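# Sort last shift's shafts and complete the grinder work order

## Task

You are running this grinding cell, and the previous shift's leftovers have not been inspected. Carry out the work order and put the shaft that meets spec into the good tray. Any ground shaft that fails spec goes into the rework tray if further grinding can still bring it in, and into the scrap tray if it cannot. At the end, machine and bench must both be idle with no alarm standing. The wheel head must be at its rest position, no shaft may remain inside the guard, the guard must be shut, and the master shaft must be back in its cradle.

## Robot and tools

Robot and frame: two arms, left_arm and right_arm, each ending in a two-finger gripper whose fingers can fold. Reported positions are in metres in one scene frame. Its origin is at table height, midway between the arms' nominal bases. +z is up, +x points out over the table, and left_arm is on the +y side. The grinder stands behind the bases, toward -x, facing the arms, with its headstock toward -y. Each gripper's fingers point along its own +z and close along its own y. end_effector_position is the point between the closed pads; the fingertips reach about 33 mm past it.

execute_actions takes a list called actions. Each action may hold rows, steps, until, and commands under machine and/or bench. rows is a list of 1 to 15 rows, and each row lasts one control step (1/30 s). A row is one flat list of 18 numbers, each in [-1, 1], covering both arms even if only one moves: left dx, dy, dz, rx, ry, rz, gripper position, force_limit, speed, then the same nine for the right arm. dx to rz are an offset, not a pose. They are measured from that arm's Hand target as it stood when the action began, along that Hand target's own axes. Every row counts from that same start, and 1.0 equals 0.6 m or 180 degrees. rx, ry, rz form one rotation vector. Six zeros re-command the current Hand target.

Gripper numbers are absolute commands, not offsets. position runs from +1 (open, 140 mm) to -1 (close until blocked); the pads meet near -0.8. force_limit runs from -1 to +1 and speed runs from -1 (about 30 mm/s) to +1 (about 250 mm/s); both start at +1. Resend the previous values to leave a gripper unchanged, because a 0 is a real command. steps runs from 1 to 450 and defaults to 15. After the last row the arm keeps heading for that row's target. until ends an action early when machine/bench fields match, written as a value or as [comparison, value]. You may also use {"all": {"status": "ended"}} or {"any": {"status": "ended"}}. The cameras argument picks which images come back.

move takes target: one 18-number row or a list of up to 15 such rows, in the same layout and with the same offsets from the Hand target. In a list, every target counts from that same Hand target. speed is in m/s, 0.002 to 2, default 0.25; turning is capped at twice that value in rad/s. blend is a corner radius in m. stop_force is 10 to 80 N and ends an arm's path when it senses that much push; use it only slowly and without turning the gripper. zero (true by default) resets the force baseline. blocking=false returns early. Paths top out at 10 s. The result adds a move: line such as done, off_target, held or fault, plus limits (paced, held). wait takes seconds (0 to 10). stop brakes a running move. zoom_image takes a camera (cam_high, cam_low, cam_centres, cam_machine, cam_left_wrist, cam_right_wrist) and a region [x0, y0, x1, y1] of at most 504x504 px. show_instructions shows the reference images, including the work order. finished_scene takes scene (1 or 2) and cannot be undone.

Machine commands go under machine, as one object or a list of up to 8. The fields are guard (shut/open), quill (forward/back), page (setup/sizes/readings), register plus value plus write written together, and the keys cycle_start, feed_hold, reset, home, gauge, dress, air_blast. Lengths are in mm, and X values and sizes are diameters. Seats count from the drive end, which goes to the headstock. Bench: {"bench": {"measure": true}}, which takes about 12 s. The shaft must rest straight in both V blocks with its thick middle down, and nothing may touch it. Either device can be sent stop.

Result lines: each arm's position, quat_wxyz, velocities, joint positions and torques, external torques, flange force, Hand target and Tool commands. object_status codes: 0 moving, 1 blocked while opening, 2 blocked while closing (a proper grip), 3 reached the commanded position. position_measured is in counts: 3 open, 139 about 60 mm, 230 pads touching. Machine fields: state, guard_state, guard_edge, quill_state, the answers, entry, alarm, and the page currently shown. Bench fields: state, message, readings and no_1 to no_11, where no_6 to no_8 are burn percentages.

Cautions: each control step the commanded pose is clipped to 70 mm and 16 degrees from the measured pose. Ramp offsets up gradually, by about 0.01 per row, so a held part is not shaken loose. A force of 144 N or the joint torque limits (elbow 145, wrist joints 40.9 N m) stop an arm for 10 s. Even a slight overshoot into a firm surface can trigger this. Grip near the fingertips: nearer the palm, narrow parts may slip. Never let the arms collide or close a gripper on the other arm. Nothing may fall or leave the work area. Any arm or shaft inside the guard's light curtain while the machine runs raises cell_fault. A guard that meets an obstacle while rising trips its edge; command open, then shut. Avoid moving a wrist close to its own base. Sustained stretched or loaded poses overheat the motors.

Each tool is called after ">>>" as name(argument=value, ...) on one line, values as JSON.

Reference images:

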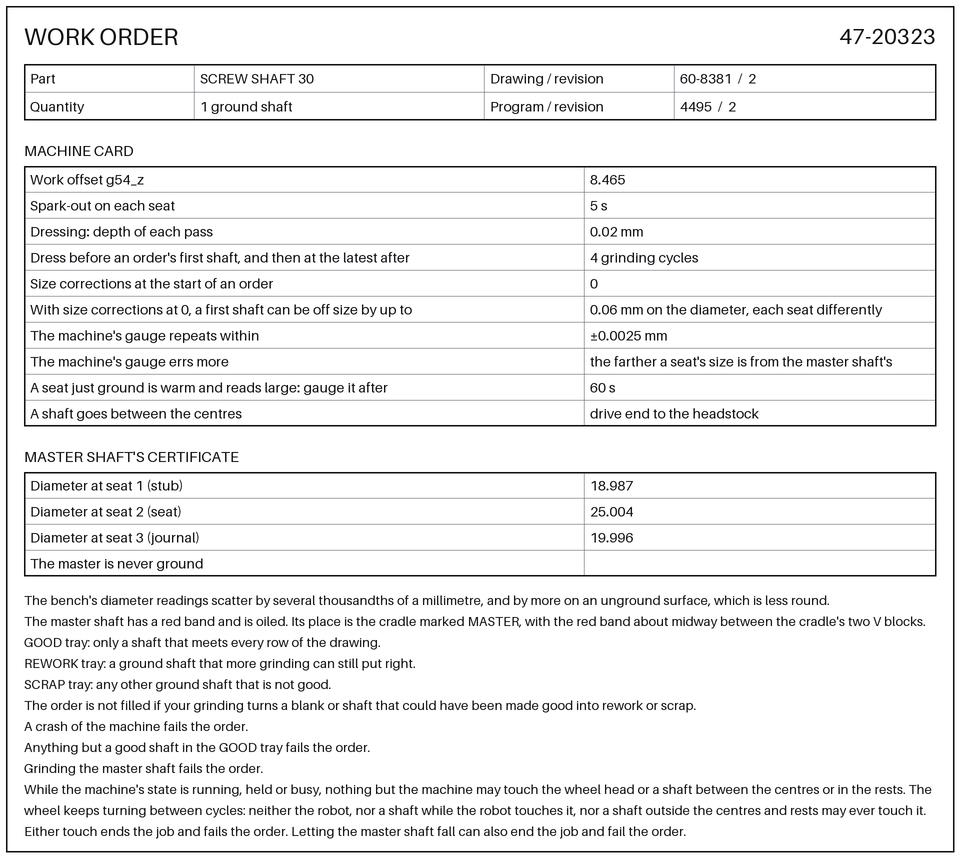

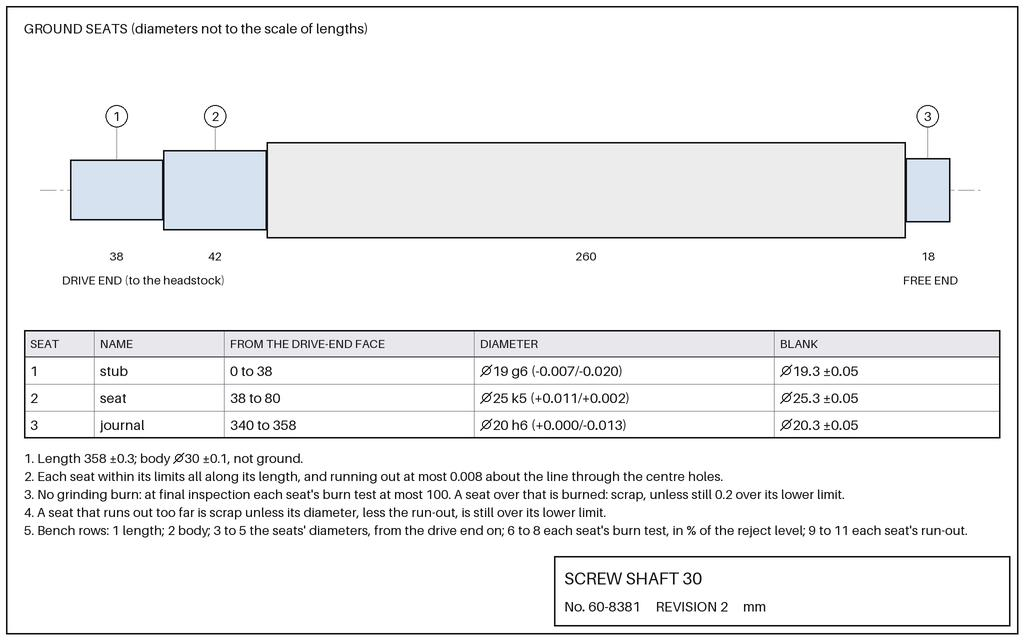

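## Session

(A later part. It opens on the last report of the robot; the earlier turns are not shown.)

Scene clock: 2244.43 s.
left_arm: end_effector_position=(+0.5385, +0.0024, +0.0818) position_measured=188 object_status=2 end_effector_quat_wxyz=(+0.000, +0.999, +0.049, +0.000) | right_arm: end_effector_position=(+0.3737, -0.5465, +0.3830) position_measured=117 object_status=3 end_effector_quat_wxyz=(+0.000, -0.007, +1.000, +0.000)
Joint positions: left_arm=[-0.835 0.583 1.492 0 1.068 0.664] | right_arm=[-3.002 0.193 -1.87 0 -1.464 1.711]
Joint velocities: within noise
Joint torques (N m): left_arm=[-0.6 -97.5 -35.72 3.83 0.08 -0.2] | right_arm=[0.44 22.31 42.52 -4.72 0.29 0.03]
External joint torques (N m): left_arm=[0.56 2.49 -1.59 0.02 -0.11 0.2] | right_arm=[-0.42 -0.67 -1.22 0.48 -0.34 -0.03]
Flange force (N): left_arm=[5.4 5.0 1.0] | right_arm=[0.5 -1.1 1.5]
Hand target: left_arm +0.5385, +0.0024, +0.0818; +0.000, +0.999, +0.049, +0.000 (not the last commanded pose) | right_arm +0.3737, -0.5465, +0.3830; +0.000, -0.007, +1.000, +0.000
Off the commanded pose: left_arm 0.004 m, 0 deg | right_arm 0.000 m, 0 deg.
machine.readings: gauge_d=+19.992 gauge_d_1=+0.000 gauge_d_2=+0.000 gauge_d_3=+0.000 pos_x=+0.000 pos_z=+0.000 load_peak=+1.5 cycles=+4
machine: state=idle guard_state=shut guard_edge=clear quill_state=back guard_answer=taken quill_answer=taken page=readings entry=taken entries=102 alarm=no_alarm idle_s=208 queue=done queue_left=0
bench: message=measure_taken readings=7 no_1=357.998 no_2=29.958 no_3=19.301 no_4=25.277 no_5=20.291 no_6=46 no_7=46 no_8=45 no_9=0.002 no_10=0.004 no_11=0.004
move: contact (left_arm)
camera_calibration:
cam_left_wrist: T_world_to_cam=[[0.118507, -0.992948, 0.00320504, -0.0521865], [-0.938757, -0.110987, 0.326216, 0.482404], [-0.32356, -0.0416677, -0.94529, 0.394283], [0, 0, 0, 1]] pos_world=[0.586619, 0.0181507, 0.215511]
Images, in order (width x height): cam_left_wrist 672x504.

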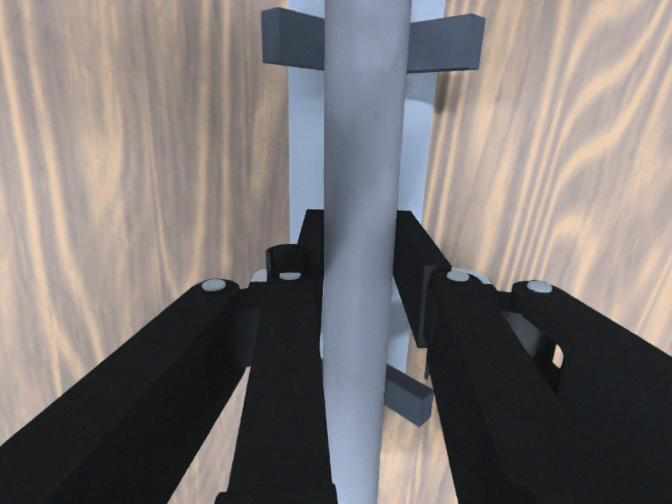

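>>> move(target=[[0,0,-0.002,0,0,0,-1,0.5,-1,0,0,0,0,0,0,0.1,0.28,-1],[0,0.0033,-0.002,0,0,0,-1,0.5,-1,0,0,0,0,0,0,0.1,0.28,-1]], speed=0.01, cameras=[])

>>> move(target=[0,0,0.008,0,0,0,-1,0.5,-1,0,0,0,0,0,0,0.1,0.28,-1], speed=0.01, stop_force=10, cameras=["cam_left_wrist"])

Scene clock: 2260.33 s.
left_arm: end_effector_position=(+0.5387, +0.0005, +0.0830) position_measured=188 object_status=2 end_effector_quat_wxyz=(+0.000, +0.999, +0.049, -0.001) | right_arm: end_effector_position=(+0.3737, -0.5465, +0.3830) position_measured=117 object_status=3 end_effector_quat_wxyz=(+0.000, -0.007, +1.000, +0.000)
Joint positions: left_arm=[-0.836 0.584 1.487 0 1.072 0.663] | right_arm=[-3.002 0.193 -1.87 0 -1.464 1.711]
Joint velocities: within noise
Joint torques (N m): left_arm=[-7.17 -112.53 -47.42 1.43 -2.48 -0.29] | right_arm=[0.57 22.11 42.76 -4.69 0.29 0.03]
External joint torques (N m): left_arm=[7.59 16.65 10.01 2.46 2.45 0.29] | right_arm=[-0.59 -0.21 -1.32 0.44 -0.34 -0.03]
Flange force (N): left_arm=[8.7 -4.3 16.5] | right_arm=[1.3 -1.5 1.6]
Hand target: left_arm +0.5387, +0.0004, +0.0830; +0.000, +0.999, +0.049, +0.000 | right_arm +0.3737, -0.5465, +0.3830; +0.000, -0.007, +1.000, +0.000
Off the commanded pose: left_arm 0.000 m, 0 deg | right_arm 0.000 m, 0 deg.
machine.readings: gauge_d=+19.992 gauge_d_1=+0.000 gauge_d_2=+0.000 gauge_d_3=+0.000 pos_x=+0.000 pos_z=+0.000 load_peak=+1.5 cycles=+4
machine: state=idle guard_state=shut guard_edge=clear quill_state=back guard_answer=taken quill_answer=taken page=readings entry=taken entries=102 alarm=no_alarm idle_s=224 queue=done queue_left=0
bench: message=measure_taken readings=7 no_1=357.998 no_2=29.958 no_3=19.301 no_4=25.277 no_5=20.291 no_6=46 no_7=46 no_8=45 no_9=0.002 no_10=0.004 no_11=0.004
move: done
No camera images: "cameras" was empty.

Scene clock: 2261.10 s.
left_arm: end_effector_position=(+0.5388, +0.0003, +0.0816) position_measured=188 object_status=2 end_effector_quat_wxyz=(+0.000, +0.999, +0.049, +0.000) | right_arm: end_effector_position=(+0.3737, -0.5465, +0.3830) position_measured=117 object_status=3 end_effector_quat_wxyz=(+0.000, -0.007, +1.000, +0.000)
Joint positions: left_arm=[-0.836 0.585 1.488 0 1.069 0.663] | right_arm=[-3.002 0.193 -1.87 0 -1.464 1.711]
Joint velocities: within noise
Joint torques (N m): left_arm=[-7.45 -92.76 -39.43 1.66 -3.96 -0.24] | right_arm=[0.41 22.76 42.67 -4.7 0.26 0.02]
External joint torques (N m): left_arm=[7.36 -2.52 2.1 2.2 3.93 0.24] | right_arm=[-0.27 -1.78 -1.46 0.48 -0.31 -0.02]
Flange force (N): left_arm=[4.1 -9.2 -6.3] | right_arm=[-1.0 -0.6 2.2]
Hand target: left_arm +0.5388, +0.0003, +0.0816; +0.000, +0.999, +0.049, +0.000 (not the last commanded pose) | right_arm +0.3737, -0.5465, +0.3830; +0.000, -0.007, +1.000, +0.000
Off the commanded pose: left_arm 0.003 m, 0 deg | right_arm 0.000 m, 0 deg.
machine.readings: gauge_d=+19.992 gauge_d_1=+0.000 gauge_d_2=+0.000 gauge_d_3=+0.000 pos_x=+0.000 pos_z=+0.000 load_peak=+1.5 cycles=+4
machine: state=idle guard_state=shut guard_edge=clear quill_state=back guard_answer=taken quill_answer=taken page=readings entry=taken entries=102 alarm=no_alarm idle_s=224 queue=done queue_left=0
bench: message=measure_taken readings=7 no_1=357.998 no_2=29.958 no_3=19.301 no_4=25.277 no_5=20.291 no_6=46 no_7=46 no_8=45 no_9=0.002 no_10=0.004 no_11=0.004
move: contact (left_arm)
camera_calibration:
cam_left_wrist: T_world_to_cam=[[0.11844, -0.992956, 0.00334652, -0.0542858], [-0.938797, -0.110881, 0.326138, 0.482462], [-0.32347, -0.0417696, -0.945316, 0.394025], [0, 0, 0, 1]] pos_world=[0.586819, 0.0160509, 0.215311]
Images, in order (width x height): cam_left_wrist 672x504.

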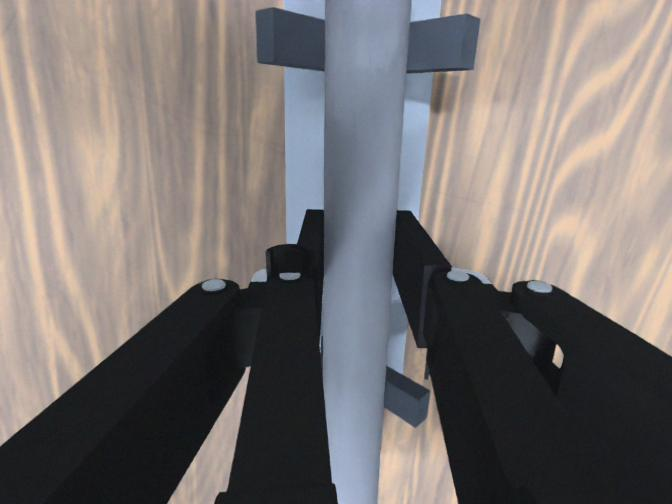

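>>> move(target=[[0,0,-0.0015,0,0,0,-1,0.5,-1,0,0,0,0,0,0,0.1,0.28,-1],[0,-0.0018,-0.0015,0,0,0,-1,0.5,-1,0,0,0,0,0,0,0.1,0.28,-1]], speed=0.01, cameras=[])

>>> move(target=[0,0,0.008,0,0,0,-1,0.5,-1,0,0,0,0,0,0,0.1,0.28,-1], speed=0.01, stop_force=12, cameras=["cam_left_wrist"])

Scene clock: 2274.63 s.
left_arm: end_effector_position=(+0.5387, +0.0013, +0.0825) position_measured=188 object_status=2 end_effector_quat_wxyz=(+0.000, +0.999, +0.049, +0.000) | right_arm: end_effector_position=(+0.3737, -0.5465, +0.3830) position_measured=117 object_status=3 end_effector_quat_wxyz=(+0.000, -0.007, +1.000, +0.000)
Joint positions: left_arm=[-0.836 0.583 1.489 0 1.07 0.664] | right_arm=[-3.002 0.193 -1.87 0 -1.464 1.711]
Joint velocities: within noise
Joint torques (N m): left_arm=[-1.55 -112.3 -44.09 4.06 0.15 0.36] | right_arm=[0.47 22.4 42.52 -4.71 0.28 0.02]
External joint torques (N m): left_arm=[1.19 16.67 6.77 -0.22 -0.17 -0.36] | right_arm=[-0.42 -0.8 -1.17 0.47 -0.34 -0.02]
Flange force (N): left_arm=[5.5 4.9 18.1] | right_arm=[0.2 -1.0 1.5]
Hand target: left_arm +0.5387, +0.0013, +0.0825; +0.000, +0.999, +0.049, +0.000 | right_arm +0.3737, -0.5465, +0.3830; +0.000, -0.007, +1.000, +0.000
Off the commanded pose: left_arm 0.000 m, 0 deg | right_arm 0.000 m, 0 deg.
machine.readings: gauge_d=+19.992 gauge_d_1=+0.000 gauge_d_2=+0.000 gauge_d_3=+0.000 pos_x=+0.000 pos_z=+0.000 load_peak=+1.5 cycles=+4
machine: state=idle guard_state=shut guard_edge=clear quill_state=back guard_answer=taken quill_answer=taken page=readings entry=taken entries=102 alarm=no_alarm idle_s=238 queue=done queue_left=0
bench: message=measure_taken readings=7 no_1=357.998 no_2=29.958 no_3=19.301 no_4=25.277 no_5=20.291 no_6=46 no_7=46 no_8=45 no_9=0.002 no_10=0.004 no_11=0.004
move: done
No camera images: "cameras" was empty.

Scene clock: 2275.37 s.
left_arm: end_effector_position=(+0.5388, +0.0012, +0.0816) position_measured=188 object_status=2 end_effector_quat_wxyz=(+0.000, +0.999, +0.049, +0.000) | right_arm: end_effector_position=(+0.3737, -0.5465, +0.3830) position_measured=117 object_status=3 end_effector_quat_wxyz=(+0.000, -0.007, +1.000, +0.000)
Joint positions: left_arm=[-0.836 0.584 1.49 0 1.068 0.664] | right_arm=[-3.002 0.193 -1.87 0 -1.464 1.711]
Joint velocities: within noise
Joint torques (N m): left_arm=[-1.04 -98.68 -36.44 3.7 0.06 -0.25] | right_arm=[0.61 22.57 42.62 -4.68 0.26 0]
External joint torques (N m): left_arm=[1.07 3.4 -0.92 0.17 -0.1 0.25] | right_arm=[-0.56 -0.95 -1.28 0.45 -0.31 0]
Flange force (N): left_arm=[5.7 4.3 2.1] | right_arm=[0.0 -1.3 1.7]
Hand target: left_arm +0.5388, +0.0013, +0.0816; +0.000, +0.999, +0.049, +0.000 (not the last commanded pose) | right_arm +0.3737, -0.5465, +0.3830; +0.000, -0.007, +1.000, +0.000
Off the commanded pose: left_arm 0.004 m, 0 deg | right_arm 0.000 m, 0 deg.
machine.readings: gauge_d=+19.992 gauge_d_1=+0.000 gauge_d_2=+0.000 gauge_d_3=+0.000 pos_x=+0.000 pos_z=+0.000 load_peak=+1.5 cycles=+4
machine: state=idle guard_state=shut guard_edge=clear quill_state=back guard_answer=taken quill_answer=taken page=readings entry=taken entries=102 alarm=no_alarm idle_s=239 queue=done queue_left=0
bench: message=measure_taken readings=7 no_1=357.998 no_2=29.958 no_3=19.301 no_4=25.277 no_5=20.291 no_6=46 no_7=46 no_8=45 no_9=0.002 no_10=0.004 no_11=0.004
move: contact (left_arm)
camera_calibration:
cam_left_wrist: T_world_to_cam=[[0.118446, -0.992954, 0.00369797, -0.0533721], [-0.9389, -0.110784, 0.325873, 0.482657], [-0.323167, -0.0420703, -0.945406, 0.394007], [0, 0, 0, 1]] pos_world=[0.586819, 0.0170508, 0.215409]
Images, in order (width x height): cam_left_wrist 672x504.

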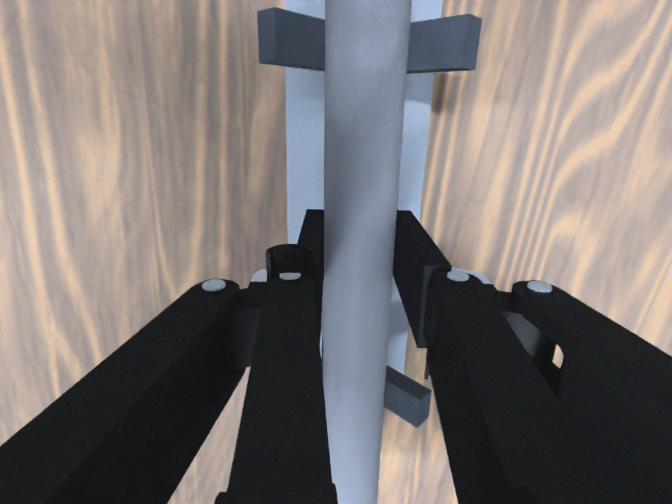

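>>> move(target=[0,0,0.005,0,0,0,-1,0.5,-1,0,0,0,0,0,0,0.1,0.28,-1], speed=0.005, stop_force=20, cameras=["cam_left_wrist"])

Scene clock: 2283.60 s.
left_arm: end_effector_position=(+0.5388, +0.0012, +0.0807) position_measured=188 object_status=2 end_effector_quat_wxyz=(+0.000, +0.999, +0.049, +0.000) | right_arm: end_effector_position=(+0.3737, -0.5465, +0.3830) position_measured=117 object_status=3 end_effector_quat_wxyz=(+0.000, -0.007, +1.000, +0.000)
Joint positions: left_arm=[-0.836 0.584 1.491 0 1.067 0.664] | right_arm=[-3.002 0.193 -1.87 0 -1.464 1.711]
Joint velocities: within noise
Joint torques (N m): left_arm=[-0.41 -74.7 -25.58 3.62 -1.69 -0.7] | right_arm=[0.58 22.47 42.61 -4.67 0.26 0.03]
External joint torques (N m): left_arm=[0.43 -20.61 -11.7 0.23 1.66 0.7] | right_arm=[-0.69 -0.45 -1.2 0.41 -0.32 -0.03]
Flange force (N): left_arm=[1.4 -0.4 -27.0] | right_arm=[0.7 -1.7 1.5]
Hand target: left_arm +0.5388, +0.0012, +0.0807; +0.000, +0.999, +0.049, +0.000 (not the last commanded pose) | right_arm +0.3737, -0.5465, +0.3830; +0.000, -0.007, +1.000, +0.000
Off the commanded pose: left_arm 0.002 m, 0 deg | right_arm 0.000 m, 0 deg.
machine.readings: gauge_d=+19.992 gauge_d_1=+0.000 gauge_d_2=+0.000 gauge_d_3=+0.000 pos_x=+0.000 pos_z=+0.000 load_peak=+1.5 cycles=+4
machine: state=idle guard_state=shut guard_edge=clear quill_state=back guard_answer=taken quill_answer=taken page=readings entry=taken entries=102 alarm=no_alarm idle_s=247 queue=done queue_left=0
bench: message=measure_taken readings=7 no_1=357.998 no_2=29.958 no_3=19.301 no_4=25.277 no_5=20.291 no_6=46 no_7=46 no_8=45 no_9=0.002 no_10=0.004 no_11=0.004
move: contact (left_arm)
camera_calibration:
cam_left_wrist: T_world_to_cam=[[0.118446, -0.992954, 0.00369797, -0.0533684], [-0.9389, -0.110784, 0.325873, 0.482983], [-0.323167, -0.0420703, -0.945406, 0.393062], [0, 0, 0, 1]] pos_world=[0.586819, 0.0170508, 0.214409]
Images, in order (width x height): cam_left_wrist 672x504.

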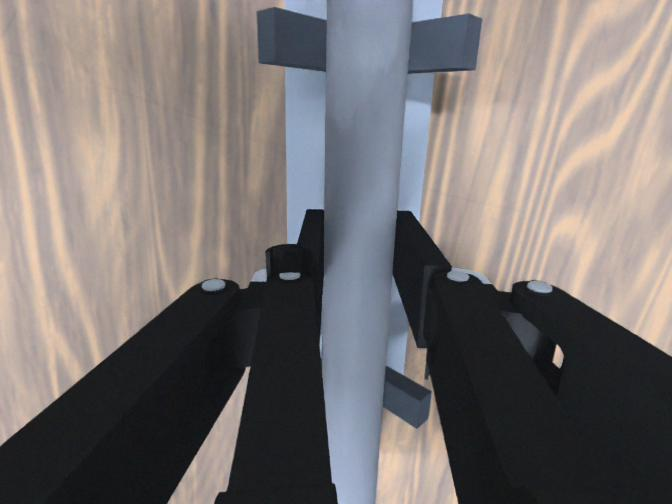

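>>> move(target=[0,0,-0.001,0,0,0,-1,0.5,-1,0,0,0,0,0,0,0.1,0.28,-1], speed=0.01, cameras=[])

>>> execute_actions(actions=[{"rows":[[0,0,0,0,0,0,0.1,0.28,-1,0,0,0,0,0,0,0.1,0.28,-1]],"steps":75}], cameras=["cam_left_wrist"])

Scene clock: 2291.27 s.
left_arm: end_effector_position=(+0.5388, +0.0013, +0.0812) position_measured=188 object_status=2 end_effector_quat_wxyz=(+0.000, +0.999, +0.049, +0.000) | right_arm: end_effector_position=(+0.3737, -0.5465, +0.3830) position_measured=117 object_status=3 end_effector_quat_wxyz=(+0.000, -0.007, +1.000, +0.000)
Joint positions: left_arm=[-0.836 0.584 1.49 0 1.068 0.664] | right_arm=[-3.002 0.193 -1.87 0 -1.464 1.711]
Joint velocities: within noise
Joint torques (N m): left_arm=[0.31 -100.86 -35 3.76 1.69 -0.7] | right_arm=[0.57 22.46 42.76 -4.67 0.25 0]
External joint torques (N m): left_arm=[0.13 5.64 -2.22 0.1 -1.72 0.7] | right_arm=[-0.53 -0.84 -1.38 0.42 -0.3 0]
Flange force (N): left_arm=[8.3 8.3 5.4] | right_arm=[0.4 -1.2 1.9]
Hand target: left_arm +0.5388, +0.0012, +0.0813; +0.000, +0.999, +0.049, +0.000 | right_arm +0.3737, -0.5465, +0.3830; +0.000, -0.007, +1.000, +0.000
Off the commanded pose: left_arm 0.000 m, 0 deg | right_arm 0.000 m, 0 deg.
machine.readings: gauge_d=+19.992 gauge_d_1=+0.000 gauge_d_2=+0.000 gauge_d_3=+0.000 pos_x=+0.000 pos_z=+0.000 load_peak=+1.5 cycles=+4
machine: state=idle guard_state=shut guard_edge=clear quill_state=back guard_answer=taken quill_answer=taken page=readings entry=taken entries=102 alarm=no_alarm idle_s=254 queue=done queue_left=0
bench: message=measure_taken readings=7 no_1=357.998 no_2=29.958 no_3=19.301 no_4=25.277 no_5=20.291 no_6=46 no_7=46 no_8=45 no_9=0.002 no_10=0.004 no_11=0.004
move: done
No camera images: "cameras" was empty.

Scene clock: 2293.97 s.
left_arm: end_effector_position=(+0.5389, +0.0012, +0.0813) position_measured=117 object_status=3 end_effector_quat_wxyz=(+0.000, +0.999, +0.049, +0.000) | right_arm: end_effector_position=(+0.3737, -0.5465, +0.3830) position_measured=117 object_status=3 end_effector_quat_wxyz=(+0.000, -0.007, +1.000, +0.000)
Joint positions: left_arm=[-0.836 0.584 1.49 0 1.068 0.664] | right_arm=[-3.002 0.193 -1.87 0 -1.464 1.711]
Joint velocities: within noise
Joint torques (N m): left_arm=[-3.13 -98.68 -36.68 3.63 -0.04 0.46] | right_arm=[0.59 22.36 42.66 -4.71 0.28 0.05]
External joint torques (N m): left_arm=[3.15 3.17 -0.7 0.23 0.01 -0.46] | right_arm=[-0.62 -0.54 -1.21 0.46 -0.33 -0.05]
Flange force (N): left_arm=[6.5 2.7 2.0] | right_arm=[0.6 -1.6 1.5]
Hand target: left_arm +0.5388, +0.0012, +0.0813; +0.000, +0.999, +0.049, +0.000 | right_arm +0.3737, -0.5465, +0.3830; +0.000, -0.007, +1.000, +0.000
Off the commanded pose: left_arm 0.000 m, 0 deg | right_arm 0.000 m, 0 deg.
machine.readings: gauge_d=+19.992 gauge_d_1=+0.000 gauge_d_2=+0.000 gauge_d_3=+0.000 pos_x=+0.000 pos_z=+0.000 load_peak=+1.5 cycles=+4
machine: state=idle guard_state=shut guard_edge=clear quill_state=back guard_answer=taken quill_answer=taken page=readings entry=taken entries=102 alarm=no_alarm idle_s=257 queue=done queue_left=0
bench: message=measure_taken readings=7 no_1=357.998 no_2=29.958 no_3=19.301 no_4=25.277 no_5=20.291 no_6=46 no_7=46 no_8=45 no_9=0.002 no_10=0.004 no_11=0.004
camera_calibration:
cam_left_wrist: T_world_to_cam=[[0.118446, -0.992954, 0.00369797, -0.0533706], [-0.9389, -0.110784, 0.325873, 0.482788], [-0.323167, -0.0420703, -0.945406, 0.393629], [0, 0, 0, 1]] pos_world=[0.586819, 0.0170508, 0.215009]
Images, in order (width x height): cam_left_wrist 672x504.

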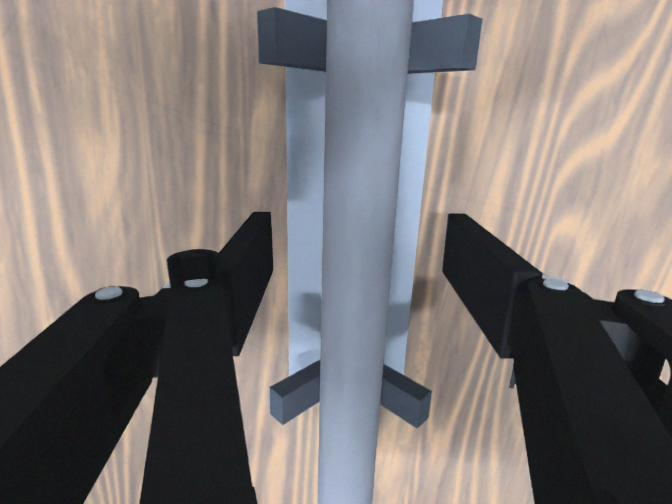

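Seated. Retreat and move the left arm out of the way.

>>> move(target=[0,0,-0.5,0,0,0,0.1,0.28,-1,0,0,0,0,0,0,0.1,0.28,-1], speed=0.12, cameras=["cam_left_wrist"])

>>> execute_actions(actions=[{"bench":{"measure":true},"steps":450,"until":{"bench":{"readings":[">",7]}}}], cameras=[])

>>> execute_actions(actions=[{"bench":{"measure":true},"steps":450,"until":{"bench":{"readings":[">",8]}}}], cameras=[])

>>> execute_actions(actions=[{"bench":{"measure":true},"steps":450,"until":{"bench":{"readings":[">",9]}}}], cameras=[])

>>> execute_actions(actions=[{"bench":{"measure":true},"steps":450,"until":{"bench":{"readings":[">",10]}}}], cameras=[])

>>> execute_actions(actions=[{"bench":{"measure":true},"steps":450,"until":{"bench":{"readings":[">",11]}}}], cameras=[])

>>> execute_actions(actions=[{"bench":{"measure":true},"steps":450,"until":{"bench":{"readings":[">",12]}}}], cameras=[])

>>> execute_actions(actions=[{"bench":{"measure":true},"steps":450,"until":{"bench":{"readings":[">",13]}}}], cameras=[])

>>> execute_actions(actions=[{"bench":{"measure":true},"steps":450,"until":{"bench":{"readings":[">",14]}}}], cameras=[])

>>> execute_actions(actions=[{"bench":{"measure":true},"steps":450,"until":{"bench":{"readings":[">",15]}}}], cameras=[])

>>> execute_actions(actions=[{"bench":{"measure":true},"steps":450,"until":{"bench":{"readings":[">",16]}}}], cameras=[])

>>> execute_actions(actions=[{"bench":{"measure":true},"steps":450,"until":{"bench":{"readings":[">",17]}}}], cameras=[])

Scene clock: 2316.37 s.
left_arm: end_effector_position=(+0.5390, +0.0013, +0.3813) position_measured=117 object_status=3 end_effector_quat_wxyz=(+0.000, +0.999, +0.049, +0.000) | right_arm: end_effector_position=(+0.3737, -0.5465, +0.3830) position_measured=117 object_status=3 end_effector_quat_wxyz=(+0.000, -0.007, +1.000, +0.000)
Joint positions: left_arm=[-0.835 0.455 1.132 0 1.554 0.664] | right_arm=[-3.002 0.193 -1.87 0 -1.464 1.711]
Joint velocities: within noise
Joint torques (N m): left_arm=[-2.81 -92.13 -41.31 4.25 -0.06 0.45] | right_arm=[0.37 22.46 42.56 -4.7 0.27 0.03]
External joint torques (N m): left_arm=[2.64 3.39 -1.23 0.15 0.03 -0.44] | right_arm=[-0.3 -1.06 -1.27 0.46 -0.32 -0.03]
Flange force (N): left_arm=[8.1 5.5 -2.1] | right_arm=[-0.1 -0.7 1.7]
Hand target: left_arm +0.5390, +0.0012, +0.3813; +0.000, +0.999, +0.049, +0.000 | right_arm +0.3737, -0.5465, +0.3830; +0.000, -0.007, +1.000, +0.000
Off the commanded pose: left_arm 0.000 m, 0 deg | right_arm 0.000 m, 0 deg.
machine.readings: gauge_d=+19.992 gauge_d_1=+0.000 gauge_d_2=+0.000 gauge_d_3=+0.000 pos_x=+0.000 pos_z=+0.000 load_peak=+1.5 cycles=+4
machine: state=idle guard_state=shut guard_edge=clear quill_state=back guard_answer=taken quill_answer=taken page=readings entry=taken entries=102 alarm=no_alarm idle_s=279 queue=done queue_left=0
bench: message=measure_taken readings=7 no_1=357.998 no_2=29.958 no_3=19.301 no_4=25.277 no_5=20.291 no_6=46 no_7=46 no_8=45 no_9=0.002 no_10=0.004 no_11=0.004
move: done
camera_calibration:
cam_left_wrist: T_world_to_cam=[[0.118446, -0.992954, 0.00369797, -0.0543926], [-0.9389, -0.110784, 0.325873, 0.385131], [-0.323167, -0.0420703, -0.945406, 0.677288], [0, 0, 0, 1]] pos_world=[0.586919, 0.0171508, 0.515009]
Images, in order (width x height): cam_left_wrist 672x504.

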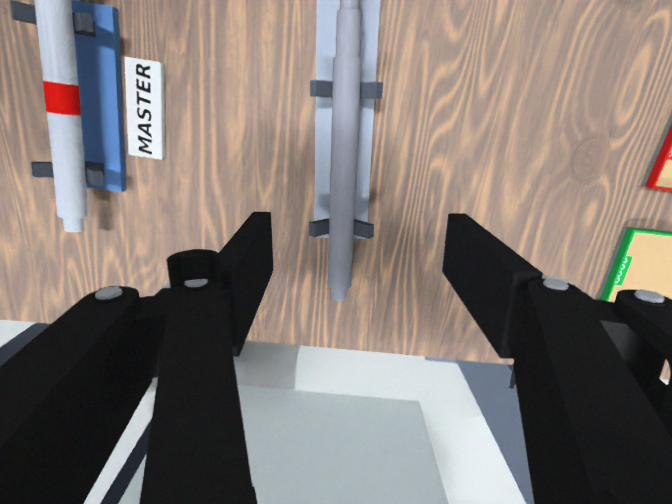

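Scene clock: 2328.57 s.
left_arm: end_effector_position=(+0.5390, +0.0012, +0.3813) position_measured=117 object_status=3 end_effector_quat_wxyz=(+0.000, +0.999, +0.049, +0.000) | right_arm: end_effector_position=(+0.3737, -0.5465, +0.3830) position_measured=117 object_status=3 end_effector_quat_wxyz=(+0.000, -0.007, +1.000, +0.000)
Joint positions: left_arm=[-0.835 0.455 1.132 0 1.555 0.664] | right_arm=[-3.002 0.193 -1.87 0 -1.464 1.711]
Joint velocities: within noise
Joint torques (N m): left_arm=[-2.88 -92.52 -41.72 4.24 -0.03 0.46] | right_arm=[0.23 22.45 42.58 -4.71 0.29 0.02]
External joint torques (N m): left_arm=[3.14 3.24 -0.89 0.17 0.01 -0.46] | right_arm=[-0.12 -1.05 -1.28 0.48 -0.34 -0.02]
Flange force (N): left_arm=[7.8 4.2 -1.5] | right_arm=[0.0 -0.3 1.7]
Hand target: left_arm +0.5390, +0.0012, +0.3813; +0.000, +0.999, +0.049, +0.000 | right_arm +0.3737, -0.5465, +0.3830; +0.000, -0.007, +1.000, +0.000
Tool commands: left_gripper/position=+0.1 left_gripper/force_limit=+0.28 left_gripper/speed=-1.0 right_gripper/position=+0.1 right_gripper/force_limit=+0.28 right_gripper/speed=-1.0
Off the commanded pose: left_arm 0.000 m, 0 deg | right_arm 0.000 m, 0 deg.
machine.readings: gauge_d=+19.992 gauge_d_1=+0.000 gauge_d_2=+0.000 gauge_d_3=+0.000 pos_x=+0.000 pos_z=+0.000 load_peak=+1.5 cycles=+4
machine: state=idle guard_state=shut guard_edge=clear quill_state=back guard_answer=taken quill_answer=taken page=readings entry=taken entries=102 alarm=no_alarm idle_s=291 queue=done queue_left=0
bench: message=measure_taken readings=8 no_1=357.994 no_2=29.959 no_3=18.983 no_4=25.005 no_5=19.994 no_6=43 no_7=47 no_8=47 no_9=0.002 no_10=0.000 no_11=0.000
No camera images: "cameras" was empty.

Scene clock: 2340.77 s.
left_arm: end_effector_position=(+0.5390, +0.0012, +0.3813) position_measured=117 object_status=3 end_effector_quat_wxyz=(+0.000, +0.999, +0.049, +0.000) | right_arm: end_effector_position=(+0.3737, -0.5465, +0.3830) position_measured=117 object_status=3 end_effector_quat_wxyz=(+0.000, -0.007, +1.000, +0.000)
Joint positions: left_arm=[-0.835 0.455 1.132 0 1.555 0.664] | right_arm=[-3.002 0.193 -1.87 0 -1.464 1.711]
Joint velocities: within noise
Joint torques (N m): left_arm=[-3.17 -92.12 -41.67 4.26 -0.02 0.39] | right_arm=[0.5 22.65 42.69 -4.69 0.25 0.03]
External joint torques (N m): left_arm=[3.33 3.44 -0.78 0.14 -0.01 -0.39] | right_arm=[-0.44 -1.04 -1.32 0.45 -0.3 -0.03]
Flange force (N): left_arm=[8.1 4.0 -1.2] | right_arm=[0.0 -1.1 1.8]
Hand target: left_arm +0.5390, +0.0012, +0.3813; +0.000, +0.999, +0.049, +0.000 | right_arm +0.3737, -0.5465, +0.3830; +0.000, -0.007, +1.000, +0.000
Tool commands: left_gripper/position=+0.1 left_gripper/force_limit=+0.28 left_gripper/speed=-1.0 right_gripper/position=+0.1 right_gripper/force_limit=+0.28 right_gripper/speed=-1.0
Off the commanded pose: left_arm 0.000 m, 0 deg | right_arm 0.000 m, 0 deg.
machine.readings: gauge_d=+19.992 gauge_d_1=+0.000 gauge_d_2=+0.000 gauge_d_3=+0.000 pos_x=+0.000 pos_z=+0.000 load_peak=+1.5 cycles=+4
machine: state=idle guard_state=shut guard_edge=clear quill_state=back guard_answer=taken quill_answer=taken page=readings entry=taken entries=102 alarm=no_alarm idle_s=303 queue=done queue_left=0
bench: message=measure_taken readings=9 no_1=357.995 no_2=29.965 no_3=18.985 no_4=25.009 no_5=19.998 no_6=46 no_7=44 no_8=46 no_9=0.002 no_10=0.000 no_11=0.000
No camera images: "cameras" was empty.

Scene clock: 2352.97 s.
left_arm: end_effector_position=(+0.5390, +0.0012, +0.3813) position_measured=117 object_status=3 end_effector_quat_wxyz=(+0.000, +0.999, +0.049, +0.000) | right_arm: end_effector_position=(+0.3737, -0.5465, +0.3830) position_measured=117 object_status=3 end_effector_quat_wxyz=(+0.000, -0.007, +1.000, +0.000)
Joint positions: left_arm=[-0.835 0.455 1.132 0 1.555 0.664] | right_arm=[-3.002 0.193 -1.87 0 -1.464 1.711]
Joint velocities: within noise
Joint torques (N m): left_arm=[-2.85 -91.97 -41.71 4.2 -0.09 0.42] | right_arm=[0.35 22.44 42.65 -4.68 0.26 0.04]
External joint torques (N m): left_arm=[3.06 2.59 -1.08 0.23 0.06 -0.42] | right_arm=[-0.37 -0.43 -1.25 0.44 -0.32 -0.04]
Flange force (N): left_arm=[7.4 3.8 -1.9] | right_arm=[0.9 -1.0 1.6]
Hand target: left_arm +0.5390, +0.0012, +0.3813; +0.000, +0.999, +0.049, +0.000 | right_arm +0.3737, -0.5465, +0.3830; +0.000, -0.007, +1.000, +0.000
Tool commands: left_gripper/position=+0.1 left_gripper/force_limit=+0.28 left_gripper/speed=-1.0 right_gripper/position=+0.1 right_gripper/force_limit=+0.28 right_gripper/speed=-1.0
Off the commanded pose: left_arm 0.000 m, 0 deg | right_arm 0.000 m, 0 deg.
machine.readings: gauge_d=+19.992 gauge_d_1=+0.000 gauge_d_2=+0.000 gauge_d_3=+0.000 pos_x=+0.000 pos_z=+0.000 load_peak=+1.5 cycles=+4
machine: state=idle guard_state=shut guard_edge=clear quill_state=back guard_answer=taken quill_answer=taken page=readings entry=taken entries=102 alarm=no_alarm idle_s=315 queue=done queue_left=0
bench: message=measure_taken readings=10 no_1=357.999 no_2=29.966 no_3=18.991 no_4=25.012 no_5=19.993 no_6=41 no_7=44 no_8=43 no_9=0.002 no_10=0.001 no_11=0.002
No camera images: "cameras" was empty.

Scene clock: 2365.17 s.
left_arm: end_effector_position=(+0.5390, +0.0012, +0.3813) position_measured=117 object_status=3 end_effector_quat_wxyz=(+0.000, +0.999, +0.049, +0.000) | right_arm: end_effector_position=(+0.3737, -0.5465, +0.3830) position_measured=117 object_status=3 end_effector_quat_wxyz=(+0.000, -0.007, +1.000, +0.000)
Joint positions: left_arm=[-0.835 0.455 1.132 0 1.555 0.664] | right_arm=[-3.002 0.193 -1.87 0 -1.464 1.711]
Joint velocities: within noise
Joint torques (N m): left_arm=[-2.85 -92.22 -41.95 4.27 -0.03 0.44] | right_arm=[0.57 22.23 42.66 -4.69 0.26 0.01]
External joint torques (N m): left_arm=[3.08 2.79 -0.95 0.18 -0.01 -0.44] | right_arm=[-0.58 -0.8 -1.35 0.44 -0.31 -0.01]
Flange force (N): left_arm=[7.4 3.8 -1.6] | right_arm=[0.4 -1.4 1.8]
Hand target: left_arm +0.5390, +0.0012, +0.3813; +0.000, +0.999, +0.049, +0.000 | right_arm +0.3737, -0.5465, +0.3830; +0.000, -0.007, +1.000, +0.000
Tool commands: left_gripper/position=+0.1 left_gripper/force_limit=+0.28 left_gripper/speed=-1.0 right_gripper/position=+0.1 right_gripper/force_limit=+0.28 right_gripper/speed=-1.0
Off the commanded pose: left_arm 0.000 m, 0 deg | right_arm 0.000 m, 0 deg.
machine.readings: gauge_d=+19.992 gauge_d_1=+0.000 gauge_d_2=+0.000 gauge_d_3=+0.000 pos_x=+0.000 pos_z=+0.000 load_peak=+1.5 cycles=+4
machine: state=idle guard_state=shut guard_edge=clear quill_state=back guard_answer=taken quill_answer=taken page=readings entry=taken entries=102 alarm=no_alarm idle_s=327 queue=done queue_left=0
bench: message=measure_taken readings=11 no_1=358.001 no_2=29.959 no_3=18.990 no_4=24.997 no_5=19.995 no_6=45 no_7=45 no_8=44 no_9=0.000 no_10=0.000 no_11=0.000
No camera images: "cameras" was empty.

Scene clock: 2377.37 s.
left_arm: end_effector_position=(+0.5390, +0.0012, +0.3813) position_measured=117 object_status=3 end_effector_quat_wxyz=(+0.000, +0.999, +0.049, +0.000) | right_arm: end_effector_position=(+0.3737, -0.5465, +0.3830) position_measured=117 object_status=3 end_effector_quat_wxyz=(+0.000, -0.007, +1.000, +0.000)
Joint positions: left_arm=[-0.835 0.455 1.132 0 1.555 0.664] | right_arm=[-3.002 0.193 -1.87 0 -1.464 1.711]
Joint velocities: within noise
Joint torques (N m): left_arm=[-2.65 -92.17 -41.9 4.21 -0.04 0.48] | right_arm=[0.53 22.57 42.66 -4.69 0.28 0.03]
External joint torques (N m): left_arm=[3.24 3.15 -0.61 0.21 0.02 -0.48] | right_arm=[-0.45 -1.17 -1.36 0.45 -0.33 -0.03]
Flange force (N): left_arm=[7.3 3.5 -1.0] | right_arm=[-0.2 -1.1 1.9]
Hand target: left_arm +0.5390, +0.0012, +0.3813; +0.000, +0.999, +0.049, +0.000 | right_arm +0.3737, -0.5465, +0.3830; +0.000, -0.007, +1.000, +0.000
Tool commands: left_gripper/position=+0.1 left_gripper/force_limit=+0.28 left_gripper/speed=-1.0 right_gripper/position=+0.1 right_gripper/force_limit=+0.28 right_gripper/speed=-1.0
Off the commanded pose: left_arm 0.000 m, 0 deg | right_arm 0.000 m, 0 deg.
machine.readings: gauge_d=+19.992 gauge_d_1=+0.000 gauge_d_2=+0.000 gauge_d_3=+0.000 pos_x=+0.000 pos_z=+0.000 load_peak=+1.5 cycles=+4
machine: state=idle guard_state=shut guard_edge=clear quill_state=back guard_answer=taken quill_answer=taken page=readings entry=taken entries=102 alarm=no_alarm idle_s=340 queue=done queue_left=0
bench: message=measure_taken readings=12 no_1=357.995 no_2=29.970 no_3=18.984 no_4=25.010 no_5=19.988 no_6=46 no_7=41 no_8=46 no_9=0.002 no_10=0.001 no_11=0.001
No camera images: "cameras" was empty.

Scene clock: 2389.57 s.
left_arm: end_effector_position=(+0.5390, +0.0012, +0.3813) position_measured=117 object_status=3 end_effector_quat_wxyz=(+0.000, +0.999, +0.049, +0.000) | right_arm: end_effector_position=(+0.3737, -0.5465, +0.3830) position_measured=117 object_status=3 end_effector_quat_wxyz=(+0.000, -0.007, +1.000, +0.000)
Joint positions: left_arm=[-0.835 0.455 1.132 0 1.555 0.664] | right_arm=[-3.002 0.193 -1.87 0 -1.464 1.711]
Joint velocities: within noise
Joint torques (N m): left_arm=[-2.85 -92.25 -42 4.21 -0.05 0.43] | right_arm=[0.74 22.43 42.6 -4.73 0.27 -0.01]
External joint torques (N m): left_arm=[2.3 3.12 -0.75 0.19 0.02 -0.43] | right_arm=[-0.77 -0.66 -1.24 0.48 -0.33 0.01]
Flange force (N): left_arm=[6.7 4.4 -1.2] | right_arm=[0.4 -1.8 1.6]
Hand target: left_arm +0.5390, +0.0012, +0.3813; +0.000, +0.999, +0.049, +0.000 | right_arm +0.3737, -0.5465, +0.3830; +0.000, -0.007, +1.000, +0.000
Tool commands: left_gripper/position=+0.1 left_gripper/force_limit=+0.28 left_gripper/speed=-1.0 right_gripper/position=+0.1 right_gripper/force_limit=+0.28 right_gripper/speed=-1.0
Off the commanded pose: left_arm 0.000 m, 0 deg | right_arm 0.000 m, 0 deg.
machine.readings: gauge_d=+19.992 gauge_d_1=+0.000 gauge_d_2=+0.000 gauge_d_3=+0.000 pos_x=+0.000 pos_z=+0.000 load_peak=+1.5 cycles=+4
machine: state=idle guard_state=shut guard_edge=clear quill_state=back guard_answer=taken quill_answer=taken page=readings entry=taken entries=102 alarm=no_alarm idle_s=352 queue=done queue_left=0
bench: message=measure_taken readings=13 no_1=358.005 no_2=29.960 no_3=18.984 no_4=25.009 no_5=19.992 no_6=44 no_7=45 no_8=43 no_9=0.000 no_10=0.000 no_11=0.000
No camera images: "cameras" was empty.

Scene clock: 2401.77 s.
left_arm: end_effector_position=(+0.5390, +0.0012, +0.3813) position_measured=117 object_status=3 end_effector_quat_wxyz=(+0.000, +0.999, +0.049, +0.000) | right_arm: end_effector_position=(+0.3737, -0.5465, +0.3830) position_measured=117 object_status=3 end_effector_quat_wxyz=(+0.000, -0.007, +1.000, +0.000)
Joint positions: left_arm=[-0.835 0.455 1.132 0 1.555 0.664] | right_arm=[-3.002 0.193 -1.87 0 -1.464 1.711]
Joint velocities: within noise
Joint torques (N m): left_arm=[-2.94 -92.33 -41.82 4.2 -0.06 0.45] | right_arm=[0.66 22.11 42.59 -4.7 0.28 0.02]
External joint torques (N m): left_arm=[2.81 3.57 -0.75 0.2 0.03 -0.45] | right_arm=[-0.68 -0.37 -1.23 0.45 -0.33 -0.02]
Flange force (N): left_arm=[7.7 4.6 -1.3] | right_arm=[0.9 -1.7 1.5]
Hand target: left_arm +0.5390, +0.0012, +0.3813; +0.000, +0.999, +0.049, +0.000 | right_arm +0.3737, -0.5465, +0.3830; +0.000, -0.007, +1.000, +0.000
Tool commands: left_gripper/position=+0.1 left_gripper/force_limit=+0.28 left_gripper/speed=-1.0 right_gripper/position=+0.1 right_gripper/force_limit=+0.28 right_gripper/speed=-1.0
Off the commanded pose: left_arm 0.000 m, 0 deg | right_arm 0.000 m, 0 deg.
machine.readings: gauge_d=+19.992 gauge_d_1=+0.000 gauge_d_2=+0.000 gauge_d_3=+0.000 pos_x=+0.000 pos_z=+0.000 load_peak=+1.5 cycles=+4
machine: state=idle guard_state=shut guard_edge=clear quill_state=back guard_answer=taken quill_answer=taken page=readings entry=taken entries=102 alarm=no_alarm idle_s=364 queue=done queue_left=0
bench: message=measure_taken readings=14 no_1=358.003 no_2=29.958 no_3=18.982 no_4=25.009 no_5=19.991 no_6=45 no_7=44 no_8=45 no_9=0.002 no_10=0.000 no_11=0.000
No camera images: "cameras" was empty.

Scene clock: 2413.97 s.
left_arm: end_effector_position=(+0.5390, +0.0012, +0.3813) position_measured=117 object_status=3 end_effector_quat_wxyz=(+0.000, +0.999, +0.049, +0.000) | right_arm: end_effector_position=(+0.3737, -0.5465, +0.3830) position_measured=117 object_status=3 end_effector_quat_wxyz=(+0.000, -0.007, +1.000, +0.000)
Joint positions: left_arm=[-0.835 0.455 1.132 0 1.555 0.664] | right_arm=[-3.002 0.193 -1.87 0 -1.464 1.711]
Joint velocities: within noise
Joint torques (N m): left_arm=[-2.99 -92.27 -41.97 4.23 -0.05 0.45] | right_arm=[0.44 22.7 42.73 -4.7 0.28 -0.01]
External joint torques (N m): left_arm=[2.86 3.36 -0.59 0.17 0.02 -0.45] | right_arm=[-0.42 -1.21 -1.42 0.47 -0.33 0.01]
Flange force (N): left_arm=[7.2 4.0 -1.0] | right_arm=[-0.2 -0.9 2.0]
Hand target: left_arm +0.5390, +0.0012, +0.3813; +0.000, +0.999, +0.049, +0.000 | right_arm +0.3737, -0.5465, +0.3830; +0.000, -0.007, +1.000, +0.000
Tool commands: left_gripper/position=+0.1 left_gripper/force_limit=+0.28 left_gripper/speed=-1.0 right_gripper/position=+0.1 right_gripper/force_limit=+0.28 right_gripper/speed=-1.0
Off the commanded pose: left_arm 0.000 m, 0 deg | right_arm 0.000 m, 0 deg.
machine.readings: gauge_d=+19.992 gauge_d_1=+0.000 gauge_d_2=+0.000 gauge_d_3=+0.000 pos_x=+0.000 pos_z=+0.000 load_peak=+1.5 cycles=+4
machine: state=idle guard_state=shut guard_edge=clear quill_state=back guard_answer=taken quill_answer=taken page=readings entry=taken entries=102 alarm=no_alarm idle_s=376 queue=done queue_left=0
bench: message=measure_taken readings=15 no_1=358.004 no_2=29.959 no_3=18.987 no_4=25.009 no_5=19.981 no_6=47 no_7=46 no_8=45 no_9=0.001 no_10=0.000 no_11=0.001
No camera images: "cameras" was empty.

Scene clock: 2426.17 s.
left_arm: end_effector_position=(+0.5390, +0.0012, +0.3813) position_measured=117 object_status=3 end_effector_quat_wxyz=(+0.000, +0.999, +0.049, +0.000) | right_arm: end_effector_position=(+0.3737, -0.5465, +0.3830) position_measured=117 object_status=3 end_effector_quat_wxyz=(+0.000, -0.007, +1.000, +0.000)
Joint positions: left_arm=[-0.835 0.455 1.132 0 1.555 0.664] | right_arm=[-3.002 0.193 -1.87 0 -1.464 1.711]
Joint velocities: within noise
Joint torques (N m): left_arm=[-3.03 -92.37 -41.88 4.2 -0.01 0.46] | right_arm=[0.54 22.24 42.63 -4.68 0.28 0.04]
External joint torques (N m): left_arm=[3.27 3.41 -0.77 0.22 -0.03 -0.46] | right_arm=[-0.58 -0.36 -1.22 0.43 -0.34 -0.04]
Flange force (N): left_arm=[7.9 4.1 -1.2] | right_arm=[0.9 -1.5 1.5]
Hand target: left_arm +0.5390, +0.0012, +0.3813; +0.000, +0.999, +0.049, +0.000 | right_arm +0.3737, -0.5465, +0.3830; +0.000, -0.007, +1.000, +0.000
Tool commands: left_gripper/position=+0.1 left_gripper/force_limit=+0.28 left_gripper/speed=-1.0 right_gripper/position=+0.1 right_gripper/force_limit=+0.28 right_gripper/speed=-1.0
Off the commanded pose: left_arm 0.000 m, 0 deg | right_arm 0.000 m, 0 deg.
machine.readings: gauge_d=+19.992 gauge_d_1=+0.000 gauge_d_2=+0.000 gauge_d_3=+0.000 pos_x=+0.000 pos_z=+0.000 load_peak=+1.5 cycles=+4
machine: state=idle guard_state=shut guard_edge=clear quill_state=back guard_answer=taken quill_answer=taken page=readings entry=taken entries=102 alarm=no_alarm idle_s=388 queue=done queue_left=0
bench: message=measure_taken readings=16 no_1=358.001 no_2=29.965 no_3=18.989 no_4=25.009 no_5=19.995 no_6=45 no_7=43 no_8=45 no_9=0.001 no_10=0.000 no_11=0.002
No camera images: "cameras" was empty.

Scene clock: 2438.37 s.
left_arm: end_effector_position=(+0.5390, +0.0012, +0.3813) position_measured=117 object_status=3 end_effector_quat_wxyz=(+0.000, +0.999, +0.049, +0.000) | right_arm: end_effector_position=(+0.3737, -0.5465, +0.3830) position_measured=117 object_status=3 end_effector_quat_wxyz=(+0.000, -0.007, +1.000, +0.000)
Joint positions: left_arm=[-0.835 0.455 1.132 0 1.555 0.664] | right_arm=[-3.002 0.193 -1.87 0 -1.464 1.711]
Joint velocities: within noise
Joint torques (N m): left_arm=[-2.86 -92.17 -41.8 4.19 0 0.42] | right_arm=[0.49 22.57 42.61 -4.69 0.25 0.04]
External joint torques (N m): left_arm=[3.55 3.54 -0.6 0.23 -0.02 -0.42] | right_arm=[-0.5 -1.01 -1.27 0.44 -0.31 -0.04]
Flange force (N): left_arm=[8.1 3.7 -0.9] | right_arm=[-0.1 -1.2 1.7]
Hand target: left_arm +0.5390, +0.0012, +0.3813; +0.000, +0.999, +0.049, +0.000 | right_arm +0.3737, -0.5465, +0.3830; +0.000, -0.007, +1.000, +0.000
Tool commands: left_gripper/position=+0.1 left_gripper/force_limit=+0.28 left_gripper/speed=-1.0 right_gripper/position=+0.1 right_gripper/force_limit=+0.28 right_gripper/speed=-1.0
Off the commanded pose: left_arm 0.000 m, 0 deg | right_arm 0.000 m, 0 deg.
machine.readings: gauge_d=+19.992 gauge_d_1=+0.000 gauge_d_2=+0.000 gauge_d_3=+0.000 pos_x=+0.000 pos_z=+0.000 load_peak=+1.5 cycles=+4
machine: state=idle guard_state=shut guard_edge=clear quill_state=back guard_answer=taken quill_answer=taken page=readings entry=taken entries=102 alarm=no_alarm idle_s=400 queue=done queue_left=0
bench: message=measure_taken readings=17 no_1=358.003 no_2=29.959 no_3=18.984 no_4=25.011 no_5=19.993 no_6=46 no_7=43 no_8=45 no_9=0.001 no_10=0.000 no_11=0.002
No camera images: "cameras" was empty.

Scene clock: 2450.57 s.
left_arm: end_effector_position=(+0.5390, +0.0012, +0.3813) position_measured=117 object_status=3 end_effector_quat_wxyz=(+0.000, +0.999, +0.049, +0.000) | right_arm: end_effector_position=(+0.3737, -0.5465, +0.3830) position_measured=117 object_status=3 end_effector_quat_wxyz=(+0.000, -0.007, +1.000, +0.000)
Joint positions: left_arm=[-0.835 0.455 1.132 0 1.555 0.664] | right_arm=[-3.002 0.193 -1.87 0 -1.464 1.711]
Joint velocities: within noise
Joint torques (N m): left_arm=[-2.76 -92.29 -41.86 4.2 -0.09 0.4] | right_arm=[0.39 22.58 42.52 -4.71 0.29 0.05]
External joint torques (N m): left_arm=[2.94 3.63 -0.66 0.21 0.05 -0.4] | right_arm=[-0.34 -1.01 -1.17 0.47 -0.34 -0.05]
Flange force (N): left_arm=[7.8 4.4 -1.1] | right_arm=[-0.1 -0.9 1.5]
Hand target: left_arm +0.5390, +0.0012, +0.3813; +0.000, +0.999, +0.049, +0.000 | right_arm +0.3737, -0.5465, +0.3830; +0.000, -0.007, +1.000, +0.000
Tool commands: left_gripper/position=+0.1 left_gripper/force_limit=+0.28 left_gripper/speed=-1.0 right_gripper/position=+0.1 right_gripper/force_limit=+0.28 right_gripper/speed=-1.0
Off the commanded pose: left_arm 0.000 m, 0 deg | right_arm 0.000 m, 0 deg.
machine.readings: gauge_d=+19.992 gauge_d_1=+0.000 gauge_d_2=+0.000 gauge_d_3=+0.000 pos_x=+0.000 pos_z=+0.000 load_peak=+1.5 cycles=+4
machine: state=idle guard_state=shut guard_edge=clear quill_state=back guard_answer=taken quill_answer=taken page=readings entry=taken entries=102 alarm=no_alarm idle_s=412 queue=done queue_left=0
bench: message=measure_taken readings=18 no_1=357.992 no_2=29.962 no_3=18.984 no_4=25.014 no_5=19.994 no_6=45 no_7=42 no_8=47 no_9=0.000 no_10=0.000 no_11=0.000
No camera images: "cameras" was empty.

>>> move(target=[-0.09,-0.6,-0.115,0,0,0,0.1,0.28,-1,0,0,0,0,0,0,0.1,0.28,-1], speed=0.25, cameras=["cam_right_wrist","cam_high"])

>>> move(target=[0,0,0,0,0,0,0.1,0.28,-1,-0.298,0.907,-0.0,0,0,0,0.1,0.28,-1], speed=0.22, cameras=["cam_right_wrist"])

Scene clock: 2466.80 s.
left_arm: end_effector_position=(+0.4503, +0.3542, +0.4503) position_measured=117 object_status=3 end_effector_quat_wxyz=(+0.000, +0.999, +0.049, +0.000) | right_arm: end_effector_position=(+0.3737, -0.5465, +0.3830) position_measured=117 object_status=3 end_effector_quat_wxyz=(+0.000, -0.007, +1.000, +0.000)
Joint positions: left_arm=[-0.504 -0.004 1.581 0 1.565 0.995] | right_arm=[-3.002 0.193 -1.87 0 -1.464 1.711]
Joint velocities: within noise
Joint torques (N m): left_arm=[-2.11 -43.58 -41.9 4.22 -0.08 0.34] | right_arm=[0.61 22.44 42.57 -4.72 0.31 0]
External joint torques (N m): left_arm=[2.22 1.71 -0.6 0.18 0.03 -0.34] | right_arm=[-0.59 -0.51 -1.16 0.48 -0.37 0]
Flange force (N): left_arm=[5.1 -1.0 -1.1] | right_arm=[0.6 -1.4 1.3]
Hand target: left_arm +0.4503, +0.3543, +0.4503; +0.000, +0.999, +0.049, +0.000 | right_arm +0.3737, -0.5465, +0.3830; +0.000, -0.007, +1.000, +0.000
Off the commanded pose: left_arm 0.000 m, 0 deg | right_arm 0.000 m, 0 deg.
machine.readings: gauge_d=+19.992 gauge_d_1=+0.000 gauge_d_2=+0.000 gauge_d_3=+0.000 pos_x=+0.000 pos_z=+0.000 load_peak=+1.5 cycles=+4
machine: state=idle guard_state=shut guard_edge=clear quill_state=back guard_answer=taken quill_answer=taken page=readings entry=taken entries=102 alarm=no_alarm idle_s=428 queue=done queue_left=0
bench: message=measure_taken readings=18 no_1=357.992 no_2=29.962 no_3=18.984 no_4=25.014 no_5=19.994 no_6=45 no_7=42 no_8=47 no_9=0.000 no_10=0.000 no_11=0.000
move: done
Images, in order (width x height): cam_high 672x504, cam_right_wrist 672x504.

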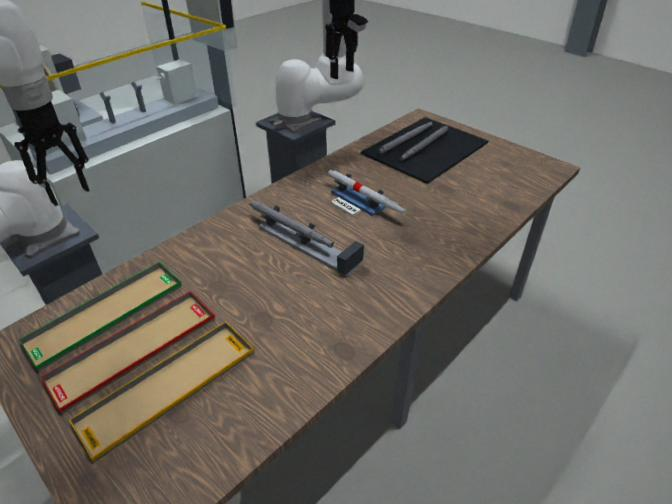

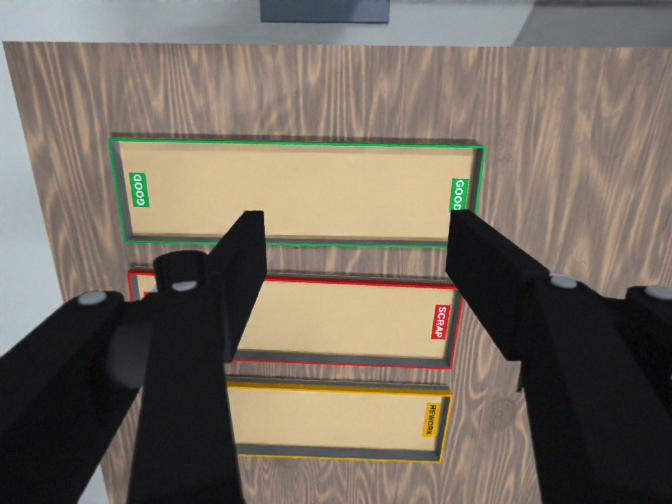

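Scene clock: 2469.93 s.
left_arm: end_effector_position=(+0.4503, +0.3543, +0.4503) position_measured=117 object_status=3 end_effector_quat_wxyz=(+0.000, +0.999, +0.049, +0.000) | right_arm: end_effector_position=(+0.5453, -0.0001, +0.3832) position_measured=117 object_status=3 end_effector_quat_wxyz=(+0.000, -0.007, +1.000, +0.000)
Joint positions: left_arm=[-0.504 -0.004 1.581 0 1.565 0.995] | right_arm=[-2.354 -0.469 -1.108 0 -1.564 2.359]
Joint velocities: within noise
Joint torques (N m): left_arm=[-2.75 -44.16 -41.87 4.14 -0.1 0.41] | right_arm=[0.67 90.52 43.08 -4.67 0.26 -0.01]
External joint torques (N m): left_arm=[2.62 2.36 -0.7 0.25 0.05 -0.41] | right_arm=[-0.54 -2.46 -1.5 0.43 -0.3 0.01]
Flange force (N): left_arm=[6.5 -0.9 -1.3] | right_arm=[-0.9 0.0 2.2]
Hand target: left_arm +0.4503, +0.3543, +0.4503; +0.000, +0.999, +0.049, +0.000 | right_arm +0.5453, +0.0000, +0.3831; +0.000, -0.007, +1.000, +0.000
Off the commanded pose: left_arm 0.000 m, 0 deg | right_arm 0.000 m, 0 deg.
machine.readings: gauge_d=+19.992 gauge_d_1=+0.000 gauge_d_2=+0.000 gauge_d_3=+0.000 pos_x=+0.000 pos_z=+0.000 load_peak=+1.5 cycles=+4
machine: state=idle guard_state=shut guard_edge=clear quill_state=back guard_answer=taken quill_answer=taken page=readings entry=taken entries=102 alarm=no_alarm idle_s=431 queue=done queue_left=0
bench: message=measure_taken readings=18 no_1=357.992 no_2=29.962 no_3=18.984 no_4=25.014 no_5=19.994 no_6=45 no_7=42 no_8=47 no_9=0.000 no_10=0.000 no_11=0.000
move: done
camera_calibration:
cam_right_wrist: T_world_to_cam=[[-0.0139732, 0.999894, 0.00410985, 0.0165254], [0.944566, 0.0118514, 0.328107, -0.637357], [0.328024, 0.00846673, -0.944631, 0.325781], [0, 0, 0, 1]] pos_world=[0.495393, -0.0117283, 0.516797]
Images, in order (width x height): cam_right_wrist 672x504.

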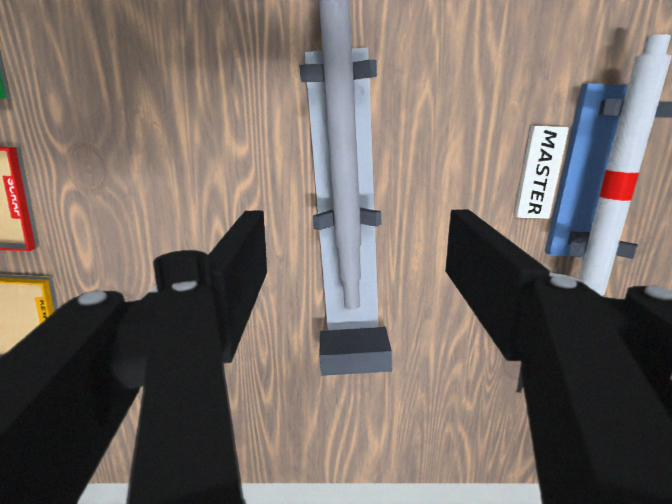

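>>> zoom_image(camera="cam_right_wrist", region=[236, 0, 476, 330])

Scaled by 1.527 from the camera's 672x504 image, which has a finer 960x720 frame.

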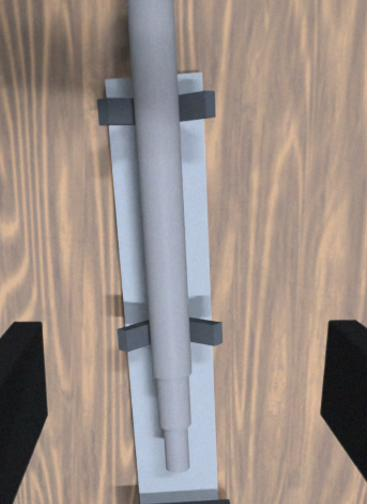

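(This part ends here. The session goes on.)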